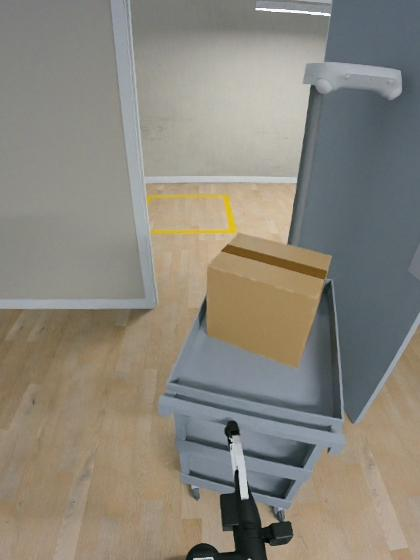

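Request:
move:
  blocking: false
  r2: {"base":{"translate_m":-0.10}}
  cameras: []

Request:
wait:
  seconds: 2
  cameras: []

Request:
move:
  blocking: false
  r2: {"base":{"strafe_m":-0.05},"joints":{"gripper_m":0.1}}
  cameras: []

Request:
wait:
  seconds: 3
  cameras: []

Request:
wait:
  seconds: 1
  cameras: ["r2_wrist_camera","r2_head_camera"]

Scene clock: 528.63 s.
move: r2 moving
r1: as last shown
r1.lidar_m: 0.25 0.34 0.25 - 0.25 0.25 0.51 3.74 1.10 0.38 0.25 0.25
r1.motor_effort: lift_m=+19(19) arm_m=-4(4) wheel_0=-25(25) wheel_1=+31(31) wheel_2=+7(7)
r1.servo_current: wrist_yaw_rad=59(59) wrist_pitch_rad=33(39) wrist_roll_rad=46(65) gripper_m=39(46)
r1.contact_limits: strafe_m 0.8
r1.wrist_depth_mm: - 133 133 - 389 233 181 / - 116 134 - 394 236 182 / - 114 139 - 399 238 183 / - 135 193 - 404 240 184 / 208 - - - 373 240 185 / 222 1205 194 1182 191 229 186 / 220 750 750 153 377 216 186
r2.base_odometry: x=-2.583 y=-0.487 heading=-3.116
r2.turned_by_wheels: +0.000
r2.turned_by_imu: +0.000
r2.base_tilt: forward=-0.6 right=+0.1
r2.lidar_m: 0.51 1.98 2.28 2.19 2.33 3.23 4.03 3.53 2.62 2.53 2.65 0.48
r2.base_status: translate_m moving
r2.joint_positions: lift_m=+0.685 arm_m=+0.000 wrist_yaw_rad=+0.003 wrist_pitch_rad=+0.001 wrist_roll_rad=+1.568 gripper_m=-0.019
r2.joint_status: not commanded
r2.measured_speeds: translate_m=-0.121 strafe_m=+0.001 rotate_rad=+0.001 lift_m=+0.000 arm_m=+0.000 wrist_yaw_rad=+0.000 wrist_pitch_rad=+0.000 wrist_roll_rad=+0.000
r2.motor_effort: lift_m=+21(21) arm_m=+6(7) wheel_0=-4(11) wheel_1=-7(9) wheel_2=+10(13)
r2.servo_current: wrist_yaw_rad=52(52) wrist_pitch_rad=39(46) wrist_roll_rad=46(59) gripper_m=59(65)
r2.hand_pose: x=+0.4594 y=-0.0867 z=+0.8626 quat_wxyz=(+0.708, +0.706, +0.001, +0.001) (m; r2's base frame)
r2.wrist_depth_mm: - - 591 208 259 - - / - 477 469 219 274 831 - / - - 504 283 286 - - / - - 554 297 300 - - / 1661 - 603 309 320 - - / - - 181 201 169 1661 488 / - - - - - 373 430
pictures: none
No camera images: "cameras" was empty.

Scene clock: 529.70 s.
earlier move: r2 done
r1.base_odometry: x=-1.946 y=-0.212 heading=-2.390
r1.turned_by_wheels: +0.000
r1.turned_by_imu: +0.000
r1.base_tilt: forward=-1.6 right=+1.3
r1.lidar_m: 0.25 0.34 0.25 - 0.25 0.25 0.51 3.71 1.08 0.37 0.25 0.25
r1.base_status: not commanded
r1.joint_positions: lift_m=+0.124 arm_m=+0.000 wrist_yaw_rad=+3.196 wrist_pitch_rad=+0.002 wrist_roll_rad=+0.000 gripper_m=+0.056
r1.joint_status: not commanded
r1.measured_speeds: all 0
r1.motor_effort: lift_m=+19(19) arm_m=-4(4) wheel_0=-25(26) wheel_1=+31(31) wheel_2=+7(7)
r1.servo_current: wrist_yaw_rad=52(65) wrist_pitch_rad=39(52) wrist_roll_rad=52(65) gripper_m=46(46)
r1.contact_limits: strafe_m 0.8
r1.hand_pose: x=-0.1218 y=+0.0717 z=+0.3019 quat_wxyz=(-0.027, -0.001, +0.000, +1.000) (m; r1's base frame)
r1.wrist_depth_mm: - 134 133 - 392 235 180 / - 116 133 - 392 236 182 / - 114 139 - 399 239 183 / - 135 193 - 404 240 185 / 206 - - - 373 241 185 / 223 1205 193 1182 191 229 185 / 220 759 759 153 373 215 186
r2.base_odometry: x=-2.513 y=-0.485 heading=-3.116
r2.turned_by_wheels: +0.000
r2.turned_by_imu: +0.000
r2.base_tilt: forward=-0.7 right=+0.1
r2.lidar_m: 0.55 2.05 2.30 2.21 2.31 3.20 3.94 3.55 2.65 2.54 2.66 0.57
r2.base_status: done
r2.joint_positions: lift_m=+0.685 arm_m=+0.000 wrist_yaw_rad=+0.003 wrist_pitch_rad=+0.001 wrist_roll_rad=+1.568 gripper_m=-0.019
r2.joint_status: not commanded
r2.measured_speeds: all 0
r2.motor_effort: lift_m=+21(21) arm_m=+6(7) wheel_0=-3(11) wheel_1=-3(9) wheel_2=+2(13)
r2.servo_current: wrist_yaw_rad=52(65) wrist_pitch_rad=39(46) wrist_roll_rad=46(59) gripper_m=65(65)
r2.hand_pose: x=+0.4594 y=-0.0867 z=+0.8626 quat_wxyz=(+0.708, +0.706, +0.001, +0.001) (m; r2's base frame)
r2.wrist_depth_mm: - - - 274 325 - - / - 1160 544 336 343 904 - / 1708 - 574 353 364 - - / - - 615 373 379 - - / - - - 387 - - - / - - 181 201 169 1576 466 / - 128 - - 452 449 449
wait: 1.07 of 2 s (r2 has come to rest)
pictures: none
No camera images: "cameras" was empty.

Scene clock: 530.20 s.
move: r2 moving
r1: as last shown
r1.lidar_m: 0.26 0.35 0.25 - 0.25 0.25 0.49 3.75 1.08 0.40 0.25 0.25
r1.motor_effort: lift_m=+19(19) arm_m=-4(4) wheel_0=-25(25) wheel_1=+31(31) wheel_2=+7(7)
r1.servo_current: wrist_yaw_rad=46(52) wrist_pitch_rad=39(46) wrist_roll_rad=52(59) gripper_m=39(52)
r1.contact_limits: strafe_m 0.8
r1.wrist_depth_mm: - 133 133 - 389 234 181 / - 116 133 - 394 237 181 / - 114 139 - 399 239 183 / - 135 193 - 402 241 185 / 208 - - - 373 241 185 / 222 1205 193 1182 191 228 186 / 220 750 750 153 375 216 185
r2.base_odometry: x=-2.514 y=-0.451 heading=-3.116
r2.turned_by_wheels: +0.000
r2.turned_by_imu: +0.000
r2.base_tilt: forward=-0.7 right=+0.1
r2.lidar_m: 0.52 2.04 2.34 2.25 2.35 3.25 3.97 3.51 2.57 2.49 2.63 0.53
r2.base_status: strafe_m moving
r2.joint_positions: lift_m=+0.685 arm_m=+0.000 wrist_yaw_rad=+0.003 wrist_pitch_rad=+0.001 wrist_roll_rad=+1.568 gripper_m=+0.005
r2.joint_status: gripper_m moving
r2.measured_speeds: translate_m=-0.001 strafe_m=-0.104 rotate_rad=+0.006 lift_m=+0.000 arm_m=+0.000 wrist_yaw_rad=+0.000 wrist_pitch_rad=+0.000 wrist_roll_rad=+0.000
r2.motor_effort: lift_m=+21(21) arm_m=+6(6) wheel_0=+5(10) wheel_1=-4(12) wheel_2=-1(2)
r2.servo_current: wrist_yaw_rad=52(59) wrist_pitch_rad=39(46) wrist_roll_rad=33(59) gripper_m=91(91)
r2.hand_pose: x=+0.4594 y=-0.0867 z=+0.8626 quat_wxyz=(+0.708, +0.706, +0.001, +0.001) (m; r2's base frame)
r2.wrist_depth_mm: - - - 265 315 327 - / - 1138 539 324 334 - - / 1708 - 554 343 353 - - / 1756 - 609 362 375 - - / - - 668 377 - - - / - - 183 193 174 1661 - / - 115 - - - 452 445
pictures: none
No camera images: "cameras" was empty.

Scene clock: 531.63 s.
earlier move: r2 done
r1.base_odometry: x=-1.946 y=-0.212 heading=-2.390
r1.turned_by_wheels: +0.000
r1.turned_by_imu: +0.000
r1.base_tilt: forward=-1.6 right=+1.3
r1.lidar_m: 0.25 0.34 0.25 - 0.25 0.25 0.52 3.76 1.08 0.38 0.25 0.25
r1.base_status: not commanded
r1.joint_positions: lift_m=+0.124 arm_m=+0.000 wrist_yaw_rad=+3.196 wrist_pitch_rad=+0.002 wrist_roll_rad=+0.000 gripper_m=+0.056
r1.joint_status: not commanded
r1.measured_speeds: all 0
r1.motor_effort: lift_m=+19(19) arm_m=-4(4) wheel_0=-25(26) wheel_1=+31(31) wheel_2=+7(7)
r1.servo_current: wrist_yaw_rad=39(72) wrist_pitch_rad=39(46) wrist_roll_rad=39(59) gripper_m=39(52)
r1.contact_limits: strafe_m 0.8
r1.hand_pose: x=-0.1218 y=+0.0717 z=+0.3019 quat_wxyz=(-0.027, -0.001, +0.000, +1.000) (m; r1's base frame)
r1.wrist_depth_mm: - 133 133 - 389 234 181 / - 115 134 - 397 236 182 / - 114 139 - 399 237 185 / - 135 193 - 404 241 184 / 207 - - - 373 241 186 / 222 1205 194 1160 191 229 186 / 220 759 750 153 377 215 186
r2.base_odometry: x=-2.515 y=-0.435 heading=-3.116
r2.turned_by_wheels: +0.000
r2.turned_by_imu: +0.000
r2.base_tilt: forward=-0.7 right=+0.0
r2.lidar_m: 0.53 2.06 2.34 2.28 2.39 3.29 3.97 3.47 2.55 2.48 2.61 0.53
r2.base_status: done
r2.joint_positions: lift_m=+0.685 arm_m=+0.000 wrist_yaw_rad=+0.003 wrist_pitch_rad=+0.001 wrist_roll_rad=+1.568 gripper_m=+0.100
r2.joint_status: all done
r2.measured_speeds: all 0
r2.motor_effort: lift_m=+21(21) arm_m=+6(6) wheel_0=+1(10) wheel_1=-1(12) wheel_2=+0(2)
r2.servo_current: wrist_yaw_rad=46(59) wrist_pitch_rad=39(46) wrist_roll_rad=46(59) gripper_m=46(137)
r2.hand_pose: x=+0.4594 y=-0.0867 z=+0.8626 quat_wxyz=(+0.708, +0.706, +0.001, +0.001) (m; r2's base frame)
r2.wrist_depth_mm: - - - 258 312 315 315 / - 1205 603 324 327 - - / 1708 - 549 338 345 917 - / 1756 - 591 357 362 - - / - - 647 375 377 - - / - - 189 330 187 - - / - - - - - 549 500
wait: 1.43 of 3 s (r2 has come to rest)
pictures: none
No camera images: "cameras" was empty.

Scene clock: 532.63 s.
r1.base_odometry: x=-1.946 y=-0.212 heading=-2.390
r1.turned_by_wheels: +0.000
r1.turned_by_imu: +0.000
r1.base_tilt: forward=-1.6 right=+1.3
r1.lidar_m: 0.25 0.36 0.25 - 0.25 0.25 0.51 3.76 1.08 0.39 0.25 0.25
r1.base_status: not commanded
r1.joint_positions: lift_m=+0.124 arm_m=+0.000 wrist_yaw_rad=+3.196 wrist_pitch_rad=+0.002 wrist_roll_rad=+0.000 gripper_m=+0.056
r1.joint_status: not commanded
r1.measured_speeds: all 0
r1.motor_effort: lift_m=+19(19) arm_m=-4(4) wheel_0=-25(26) wheel_1=+31(31) wheel_2=+7(7)
r1.servo_current: wrist_yaw_rad=46(72) wrist_pitch_rad=39(46) wrist_roll_rad=39(59) gripper_m=46(52)
r1.contact_limits: strafe_m 0.8
r1.hand_pose: x=-0.1218 y=+0.0717 z=+0.3019 quat_wxyz=(-0.027, -0.001, +0.000, +1.000) (m; r1's base frame)
r1.wrist_depth_mm: - 134 133 - 389 236 181 / - 115 133 - 394 237 182 / - 114 139 - 399 239 183 / - 135 193 - 407 240 185 / 207 - - - 373 242 186 / 221 1205 194 1205 191 229 185 / 220 759 759 153 375 216 186
r2.base_odometry: x=-2.515 y=-0.435 heading=-3.116
r2.turned_by_wheels: +0.000
r2.turned_by_imu: +0.000
r2.base_tilt: forward=-0.7 right=+0.1
r2.lidar_m: 0.54 2.06 2.32 2.25 2.38 3.28 3.96 3.49 2.59 2.47 2.57 0.55
r2.base_status: done
r2.joint_positions: lift_m=+0.685 arm_m=+0.000 wrist_yaw_rad=+0.003 wrist_pitch_rad=+0.001 wrist_roll_rad=+1.568 gripper_m=+0.100
r2.joint_status: all done
r2.measured_speeds: all 0
r2.motor_effort: lift_m=+21(21) arm_m=+6(6) wheel_0=+2(10) wheel_1=-1(12) wheel_2=-1(2)
r2.servo_current: wrist_yaw_rad=46(59) wrist_pitch_rad=39(46) wrist_roll_rad=52(59) gripper_m=59(137)
r2.hand_pose: x=+0.4594 y=-0.0867 z=+0.8626 quat_wxyz=(+0.708, +0.706, +0.001, +0.001) (m; r2's base frame)
r2.wrist_depth_mm: - - - 258 312 315 314 / - 1229 603 322 329 - - / 1756 - 544 338 345 917 - / 1808 - 591 353 364 - - / - - 634 373 379 - - / - - 189 329 187 - - / - - - - - 544 500
wait: 1.00 s; at rest by 0.27 s
pictures: r2_head_camera, r2_wrist_camera
Images, in order (width x height): r2_head_camera 420x560, r2_wrist_camera 616x392.

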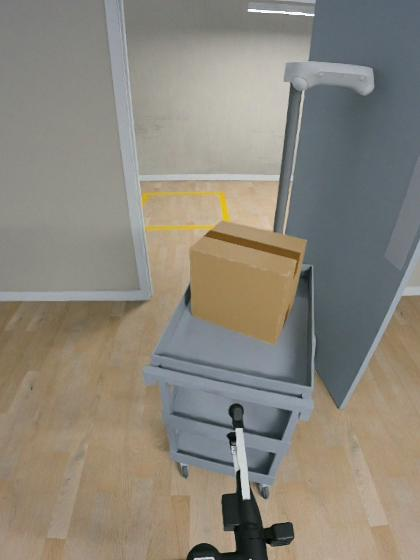

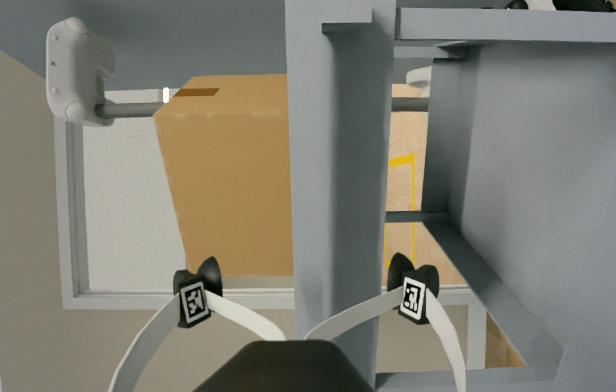

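Request:
move:
  blocking: false
  r2: {"base":{"translate_m":0.12},"joints":{"gripper_m":0.13},"contact_limits":{"translate_m":0.3},"pace":"slow"}
  cameras: []

Request:
wait:
  seconds: 3
  cameras: ["r2_wrist_camera","r2_head_camera"]

Scene clock: 538.17 s.
move: r2 moving
r1: as last shown
r1.lidar_m: 0.25 0.37 0.25 - 0.25 0.25 0.47 3.73 1.09 0.39 0.25 0.25
r1.motor_effort: lift_m=+19(19) arm_m=-4(4) wheel_0=-26(26) wheel_1=+31(31) wheel_2=+7(7)
r1.servo_current: wrist_yaw_rad=39(65) wrist_pitch_rad=46(46) wrist_roll_rad=52(65) gripper_m=39(52)
r1.contact_limits: strafe_m 0.8
r1.wrist_depth_mm: - 133 133 - 392 234 180 / - 115 133 - 394 238 182 / - 114 139 - 399 239 183 / - 135 193 - 402 241 185 / 208 - - - 370 241 185 / 221 1205 194 1182 190 229 186 / 220 750 741 153 377 216 185
r2.base_odometry: x=-2.527 y=-0.435 heading=-3.116
r2.turned_by_wheels: +0.000
r2.turned_by_imu: +0.001
r2.base_tilt: forward=-0.6 right=+0.0
r2.lidar_m: 0.52 2.05 2.36 2.26 2.37 3.29 3.97 3.47 2.55 2.48 2.59 0.52
r2.base_status: translate_m moving
r2.joint_positions: lift_m=+0.685 arm_m=+0.000 wrist_yaw_rad=+0.003 wrist_pitch_rad=+0.001 wrist_roll_rad=+1.568 gripper_m=+0.108
r2.joint_status: gripper_m moving
r2.measured_speeds: translate_m=+0.048 strafe_m=+0.001 rotate_rad=-0.002 lift_m=+0.000 arm_m=+0.000 wrist_yaw_rad=+0.000 wrist_pitch_rad=+0.000 wrist_roll_rad=+0.000
r2.motor_effort: lift_m=+21(21) arm_m=+6(6) wheel_0=+2(9) wheel_1=+6(7) wheel_2=-8(10)
r2.servo_current: wrist_yaw_rad=46(52) wrist_pitch_rad=39(46) wrist_roll_rad=59(59) gripper_m=72(72)
r2.contact_limits: translate_m 0.3
r2.hand_pose: x=+0.4594 y=-0.0867 z=+0.8626 quat_wxyz=(+0.708, +0.706, +0.001, +0.001) (m; r2's base frame)
r2.wrist_depth_mm: - - - 248 304 306 - / - 1205 580 312 317 - - / 1708 - 530 327 334 917 - / 1708 - 585 347 351 - - / - - 627 362 373 - - / - 214 191 317 190 - - / - - - - - 455 500
pictures: none
No camera images: "cameras" was empty.

Scene clock: 540.13 s.
earlier move: r2 done
r1.base_odometry: x=-1.946 y=-0.212 heading=-2.390
r1.turned_by_wheels: +0.000
r1.turned_by_imu: +0.000
r1.base_tilt: forward=-1.6 right=+1.3
r1.lidar_m: 0.25 0.36 0.25 - 0.25 0.25 0.50 3.73 1.05 0.40 0.25 0.25
r1.base_status: not commanded
r1.joint_positions: lift_m=+0.124 arm_m=+0.000 wrist_yaw_rad=+3.196 wrist_pitch_rad=+0.002 wrist_roll_rad=+0.000 gripper_m=+0.056
r1.joint_status: not commanded
r1.measured_speeds: all 0
r1.motor_effort: lift_m=+19(19) arm_m=-4(4) wheel_0=-24(26) wheel_1=+30(31) wheel_2=+7(7)
r1.servo_current: wrist_yaw_rad=46(72) wrist_pitch_rad=39(52) wrist_roll_rad=46(65) gripper_m=46(52)
r1.contact_limits: strafe_m 0.8
r1.hand_pose: x=-0.1218 y=+0.0717 z=+0.3019 quat_wxyz=(-0.027, -0.001, +0.000, +1.000) (m; r1's base frame)
r1.wrist_depth_mm: - 134 133 - 392 234 181 / - 115 133 - 394 237 182 / - 114 139 - 399 239 184 / - 134 193 - 404 241 185 / 208 - - - 370 241 186 / 223 1205 194 1182 191 229 186 / 220 759 750 153 377 216 186
r2.base_odometry: x=-2.634 y=-0.438 heading=-3.116
r2.turned_by_wheels: +0.000
r2.turned_by_imu: +0.000
r2.base_tilt: forward=-0.6 right=+0.0
r2.lidar_m: 0.44 0.50 2.33 2.26 2.35 3.30 4.11 3.46 2.59 2.49 2.56 0.42
r2.base_status: done
r2.joint_positions: lift_m=+0.685 arm_m=+0.000 wrist_yaw_rad=+0.003 wrist_pitch_rad=+0.001 wrist_roll_rad=+1.568 gripper_m=+0.130
r2.joint_status: all done
r2.measured_speeds: all 0
r2.motor_effort: lift_m=+21(21) arm_m=+6(6) wheel_0=+5(10) wheel_1=+4(7) wheel_2=-7(11)
r2.servo_current: wrist_yaw_rad=52(59) wrist_pitch_rad=33(46) wrist_roll_rad=52(59) gripper_m=59(85)
r2.contact_limits: translate_m 0.3
r2.hand_pose: x=+0.4594 y=-0.0867 z=+0.8626 quat_wxyz=(+0.708, +0.706, +0.001, +0.001) (m; r2's base frame)
r2.wrist_depth_mm: - - - 154 206 - - / 917 442 436 160 216 788 - / 1661 439 436 170 228 - - / 1618 - 477 179 238 - - / 1708 - 512 187 252 - - / - 191 194 193 213 544 - / - - - - - 1661 477
wait: 1.97 of 3 s (r2 has come to rest)
pictures: r2_head_camera, r2_wrist_camera
Images, in order (width x height): r2_head_camera 420x560, r2_wrist_camera 616x392.

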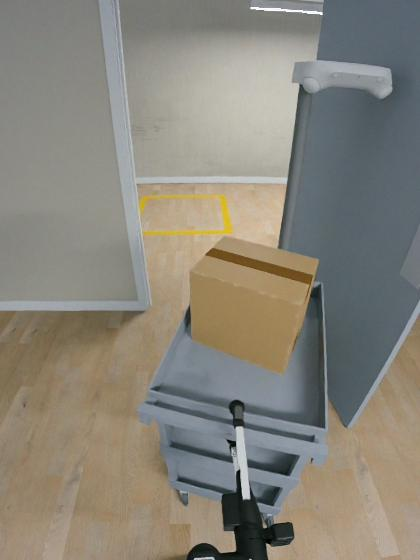

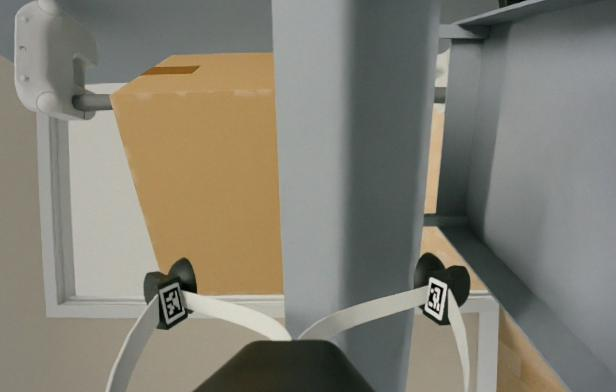

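Request:
move:
  blocking: false
  r2: {"joints":{"lift_m":0.673}}
  cameras: []

Request:
wait:
  seconds: 1.5
  cameras: []

Request:
move:
  blocking: false
  r2: {"base":{"translate_m":0.03},"joints":{"gripper_m":0.01},"contact_limits":{"translate_m":0.2},"pace":"slow"}
  cameras: []

Request:
wait:
  seconds: 2.5
  cameras: []

Request:
wait:
  seconds: 1
  cameras: ["r2_wrist_camera"]

Scene clock: 548.40 s.
move: r2 moving
r1: as last shown
r1.lidar_m: 0.25 0.36 0.25 - 0.25 0.25 0.51 3.76 1.06 0.39 0.25 0.25
r1.motor_effort: lift_m=+19(19) arm_m=-4(4) wheel_0=-25(25) wheel_1=+31(31) wheel_2=+7(7)
r1.servo_current: wrist_yaw_rad=39(65) wrist_pitch_rad=39(52) wrist_roll_rad=46(52) gripper_m=39(46)
r1.contact_limits: strafe_m 0.8
r1.wrist_depth_mm: - 133 133 - 392 234 180 / - 115 133 - 394 236 182 / - 114 139 - 399 240 183 / - 134 193 - 404 241 185 / 208 - - - 375 241 186 / 223 1205 194 1182 190 229 186 / 220 759 759 153 373 216 186
r2.base_odometry: x=-2.634 y=-0.438 heading=-3.116
r2.turned_by_wheels: +0.000
r2.turned_by_imu: +0.000
r2.base_tilt: forward=-0.7 right=+0.1
r2.lidar_m: 0.45 0.52 2.34 2.26 2.39 3.26 4.11 3.47 2.57 2.47 2.60 0.43
r2.base_status: not commanded
r2.joint_positions: lift_m=+0.673 arm_m=+0.000 wrist_yaw_rad=+0.003 wrist_pitch_rad=+0.001 wrist_roll_rad=+1.568 gripper_m=+0.130
r2.joint_status: lift_m moving
r2.measured_speeds: all 0
r2.motor_effort: lift_m=+15(22) arm_m=+6(7) wheel_0=+5(5) wheel_1=+4(4) wheel_2=-7(7)
r2.servo_current: wrist_yaw_rad=52(59) wrist_pitch_rad=46(46) wrist_roll_rad=59(59) gripper_m=46(59)
r2.contact_limits: translate_m 0.3
r2.hand_pose: x=+0.4594 y=-0.0867 z=+0.8512 quat_wxyz=(+0.708, +0.706, +0.001, +0.001) (m; r2's base frame)
r2.wrist_depth_mm: - - - 203 206 741 - / 1025 439 433 212 216 - - / - 442 433 223 227 831 - / 1661 - 473 234 238 - - / 1661 - 512 190 252 - - / 1618 191 193 195 195 544 - / - - - - - 1618 473
pictures: none
No camera images: "cameras" was empty.

Scene clock: 548.60 s.
earlier move: r2 done
r1.base_odometry: x=-1.946 y=-0.212 heading=-2.390
r1.turned_by_wheels: +0.000
r1.turned_by_imu: +0.000
r1.base_tilt: forward=-1.6 right=+1.3
r1.lidar_m: 0.25 0.34 0.25 - 0.25 0.25 0.49 3.73 1.06 0.39 0.25 0.25
r1.base_status: not commanded
r1.joint_positions: lift_m=+0.124 arm_m=+0.000 wrist_yaw_rad=+3.196 wrist_pitch_rad=+0.002 wrist_roll_rad=+0.000 gripper_m=+0.056
r1.joint_status: not commanded
r1.measured_speeds: all 0
r1.motor_effort: lift_m=+19(19) arm_m=-4(4) wheel_0=-25(25) wheel_1=+31(31) wheel_2=+7(7)
r1.servo_current: wrist_yaw_rad=46(65) wrist_pitch_rad=46(52) wrist_roll_rad=39(59) gripper_m=46(46)
r1.contact_limits: strafe_m 0.8
r1.hand_pose: x=-0.1218 y=+0.0717 z=+0.3019 quat_wxyz=(-0.027, -0.001, +0.000, +1.000) (m; r1's base frame)
r1.wrist_depth_mm: - 133 133 - 392 234 180 / - 116 134 - 394 237 182 / - 114 139 - 399 237 183 / - 134 193 - 402 241 185 / 207 - - - 370 241 185 / 221 1205 194 1182 191 228 186 / 220 750 768 153 375 216 185
r2.base_odometry: x=-2.634 y=-0.438 heading=-3.116
r2.turned_by_wheels: +0.000
r2.turned_by_imu: +0.000
r2.base_tilt: forward=-0.7 right=+0.1
r2.lidar_m: 0.44 0.53 2.34 2.25 2.38 3.30 4.07 3.46 2.58 2.47 2.59 0.41
r2.base_status: not commanded
r2.joint_positions: lift_m=+0.673 arm_m=+0.000 wrist_yaw_rad=+0.003 wrist_pitch_rad=+0.001 wrist_roll_rad=+1.568 gripper_m=+0.130
r2.joint_status: all done
r2.measured_speeds: all 0
r2.motor_effort: lift_m=+14(22) arm_m=+6(7) wheel_0=+5(5) wheel_1=+4(4) wheel_2=-7(7)
r2.servo_current: wrist_yaw_rad=46(59) wrist_pitch_rad=39(46) wrist_roll_rad=46(59) gripper_m=46(59)
r2.contact_limits: translate_m 0.3
r2.hand_pose: x=+0.4594 y=-0.0867 z=+0.8512 quat_wxyz=(+0.708, +0.706, +0.001, +0.001) (m; r2's base frame)
r2.wrist_depth_mm: - - - 202 207 741 - / 1025 442 433 212 216 - - / - 442 436 222 228 820 - / 1576 - 469 235 239 - - / 1708 - 512 189 252 - - / 1576 191 195 196 195 544 - / - - - - - 1618 477
wait: 0.20 of 1.5 s (r2 has come to rest)
pictures: none
No camera images: "cameras" was empty.

Scene clock: 549.10 s.
move: r2 moving
r1: as last shown
r1.lidar_m: 0.25 0.37 0.25 - 0.25 0.26 0.51 3.75 1.07 0.39 0.25 0.25
r1.servo_current: wrist_yaw_rad=46(59) wrist_pitch_rad=46(46) wrist_roll_rad=33(59) gripper_m=39(46)
r1.contact_limits: strafe_m 0.8
r1.wrist_depth_mm: - 133 133 - 394 233 180 / - 116 133 - 392 237 182 / - 114 139 - 402 239 183 / - 135 193 - 407 240 185 / 207 - - - 370 241 186 / 222 1205 194 1182 190 228 186 / 220 768 759 153 375 216 185
r2.base_odometry: x=-2.647 y=-0.438 heading=-3.116
r2.turned_by_wheels: +0.000
r2.turned_by_imu: +0.000
r2.base_tilt: forward=-0.7 right=+0.1
r2.lidar_m: 0.41 0.50 2.35 2.26 2.39 3.29 4.10 3.49 2.58 2.48 2.56 0.42
r2.base_status: translate_m moving
r2.joint_positions: lift_m=+0.673 arm_m=+0.000 wrist_yaw_rad=+0.003 wrist_pitch_rad=+0.001 wrist_roll_rad=+1.568 gripper_m=+0.123
r2.joint_status: gripper_m moving
r2.measured_speeds: translate_m=+0.048 strafe_m=+0.000 rotate_rad=-0.001 lift_m=+0.000 arm_m=+0.000 wrist_yaw_rad=+0.000 wrist_pitch_rad=+0.000 wrist_roll_rad=+0.000
r2.motor_effort: lift_m=+14(14) arm_m=+6(7) wheel_0=+6(8) wheel_1=+7(7) wheel_2=-9(10)
r2.servo_current: wrist_yaw_rad=46(52) wrist_pitch_rad=39(46) wrist_roll_rad=52(52) gripper_m=59(72)
r2.contact_limits: translate_m 0.2
r2.hand_pose: x=+0.4594 y=-0.0867 z=+0.8512 quat_wxyz=(+0.708, +0.706, +0.001, +0.001) (m; r2's base frame)
r2.wrist_depth_mm: - - 143 146 198 - - / 1008 421 413 204 208 741 - / - 430 427 160 218 809 - / - 480 462 169 229 - - / 1576 - 500 178 239 - - / 1618 192 196 182 213 512 - / - - - - - 1576 473
pictures: none
No camera images: "cameras" was empty.

Scene clock: 551.60 s.
earlier move: r2 moving
r1.base_odometry: x=-1.946 y=-0.212 heading=-2.390
r1.turned_by_wheels: +0.000
r1.turned_by_imu: +0.000
r1.base_tilt: forward=-1.6 right=+1.3
r1.lidar_m: 0.25 0.32 0.25 - 0.25 0.25 0.49 3.74 1.07 0.39 0.25 0.25
r1.base_status: not commanded
r1.joint_positions: lift_m=+0.124 arm_m=+0.000 wrist_yaw_rad=+3.196 wrist_pitch_rad=+0.002 wrist_roll_rad=+0.000 gripper_m=+0.056
r1.joint_status: not commanded
r1.measured_speeds: all 0
r1.motor_effort: lift_m=+19(19) arm_m=-4(4) wheel_0=-25(26) wheel_1=+31(31) wheel_2=+7(7)
r1.servo_current: wrist_yaw_rad=39(72) wrist_pitch_rad=39(52) wrist_roll_rad=33(65) gripper_m=39(52)
r1.contact_limits: strafe_m 0.8
r1.hand_pose: x=-0.1218 y=+0.0717 z=+0.3019 quat_wxyz=(-0.027, -0.001, +0.000, +1.000) (m; r1's base frame)
r1.wrist_depth_mm: - 134 133 - 389 235 182 / - 115 133 - 394 236 182 / - 114 140 - 402 238 183 / - 134 193 - 402 240 184 / 208 - - - 373 242 185 / 222 1205 194 1182 191 229 186 / 220 750 750 153 373 216 185
r2.base_odometry: x=-2.664 y=-0.439 heading=-3.116
r2.turned_by_wheels: +0.000
r2.turned_by_imu: +0.001
r2.base_tilt: forward=-0.7 right=+0.1
r2.lidar_m: 0.42 0.47 2.34 2.26 2.37 3.30 4.13 3.48 2.58 2.48 1.10 0.40
r2.base_status: done
r2.joint_positions: lift_m=+0.673 arm_m=+0.000 wrist_yaw_rad=+0.003 wrist_pitch_rad=+0.008 wrist_roll_rad=+1.569 gripper_m=+0.057
r2.joint_status: gripper_m moving
r2.measured_speeds: translate_m=+0.000 strafe_m=+0.000 rotate_rad=+0.000 lift_m=+0.000 arm_m=+0.000 wrist_yaw_rad=+0.000 wrist_pitch_rad=+0.001 wrist_roll_rad=+0.001
r2.motor_effort: lift_m=+18(18) arm_m=+6(7) wheel_0=+6(8) wheel_1=+4(7) wheel_2=-6(11)
r2.servo_current: wrist_yaw_rad=59(59) wrist_pitch_rad=52(52) wrist_roll_rad=59(59) gripper_m=150(156)
r2.contact_limits: translate_m 0.2
r2.hand_pose: x=+0.4594 y=-0.0867 z=+0.8488 quat_wxyz=(+0.708, +0.707, +0.004, -0.002) (m; r2's base frame)
r2.wrist_depth_mm: - - 125 181 183 - - / 379 382 375 189 191 - - / - 404 392 200 204 798 - / - 442 427 209 213 - - / - 496 473 220 222 - - / 1576 517 177 233 190 171 - / - - - - - 1499 459
wait: 2.50 s; no rest
pictures: none
No camera images: "cameras" was empty.

Scene clock: 552.60 s.
earlier move: r2 moving
r1.base_odometry: x=-1.946 y=-0.212 heading=-2.390
r1.turned_by_wheels: +0.000
r1.turned_by_imu: +0.000
r1.base_tilt: forward=-1.6 right=+1.3
r1.lidar_m: 0.25 0.35 0.25 - 0.25 0.25 0.48 3.74 1.06 0.38 0.25 0.25
r1.base_status: not commanded
r1.joint_positions: lift_m=+0.124 arm_m=+0.000 wrist_yaw_rad=+3.196 wrist_pitch_rad=+0.002 wrist_roll_rad=+0.000 gripper_m=+0.056
r1.joint_status: not commanded
r1.measured_speeds: all 0
r1.motor_effort: lift_m=+19(19) arm_m=-4(4) wheel_0=-25(26) wheel_1=+31(31) wheel_2=+7(7)
r1.servo_current: wrist_yaw_rad=52(72) wrist_pitch_rad=39(52) wrist_roll_rad=59(72) gripper_m=39(52)
r1.contact_limits: strafe_m 0.8
r1.hand_pose: x=-0.1218 y=+0.0717 z=+0.3019 quat_wxyz=(-0.027, -0.001, +0.000, +1.000) (m; r1's base frame)
r1.wrist_depth_mm: - 133 133 - 387 234 181 / - 116 133 - 394 237 182 / - 114 139 - 399 239 183 / - 135 193 - 407 241 185 / 207 - - - 373 241 186 / 222 1205 194 1205 191 228 186 / 219 759 750 153 375 216 185
r2.base_odometry: x=-2.664 y=-0.439 heading=-3.116
r2.turned_by_wheels: +0.000
r2.turned_by_imu: +0.000
r2.base_tilt: forward=-0.7 right=+0.1
r2.lidar_m: 0.42 0.47 2.32 2.26 2.38 3.26 4.14 3.47 2.59 2.47 1.14 0.39
r2.base_status: done
r2.joint_positions: lift_m=+0.673 arm_m=+0.000 wrist_yaw_rad=+0.003 wrist_pitch_rad=+0.009 wrist_roll_rad=+1.569 gripper_m=+0.026
r2.joint_status: gripper_m moving
r2.measured_speeds: all 0
r2.motor_effort: lift_m=+18(18) arm_m=+6(7) wheel_0=+6(8) wheel_1=+4(7) wheel_2=-6(11)
r2.servo_current: wrist_yaw_rad=46(59) wrist_pitch_rad=59(59) wrist_roll_rad=33(59) gripper_m=228(228)
r2.contact_limits: translate_m 0.2
r2.hand_pose: x=+0.4594 y=-0.0867 z=+0.8487 quat_wxyz=(+0.708, +0.707, +0.004, -0.002) (m; r2's base frame)
r2.wrist_depth_mm: - - 126 182 182 732 - / - 384 377 189 191 759 - / 1618 402 397 198 201 - - / - 439 433 209 213 - - / - 496 477 220 221 - - / 1576 517 183 233 204 165 - / - - - - - 1576 -
wait: 1.00 s; no rest
pictures: r2_wrist_camera
Images, in order (width x height): r2_wrist_camera 616x392.

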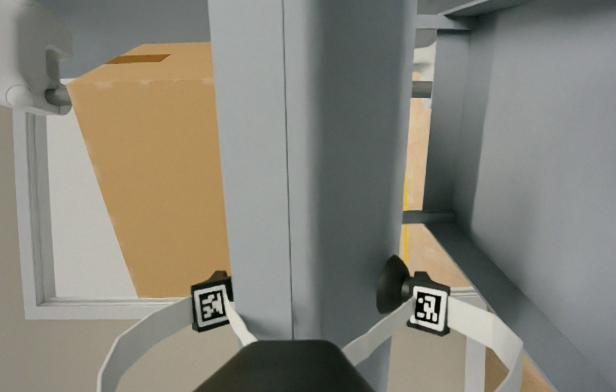

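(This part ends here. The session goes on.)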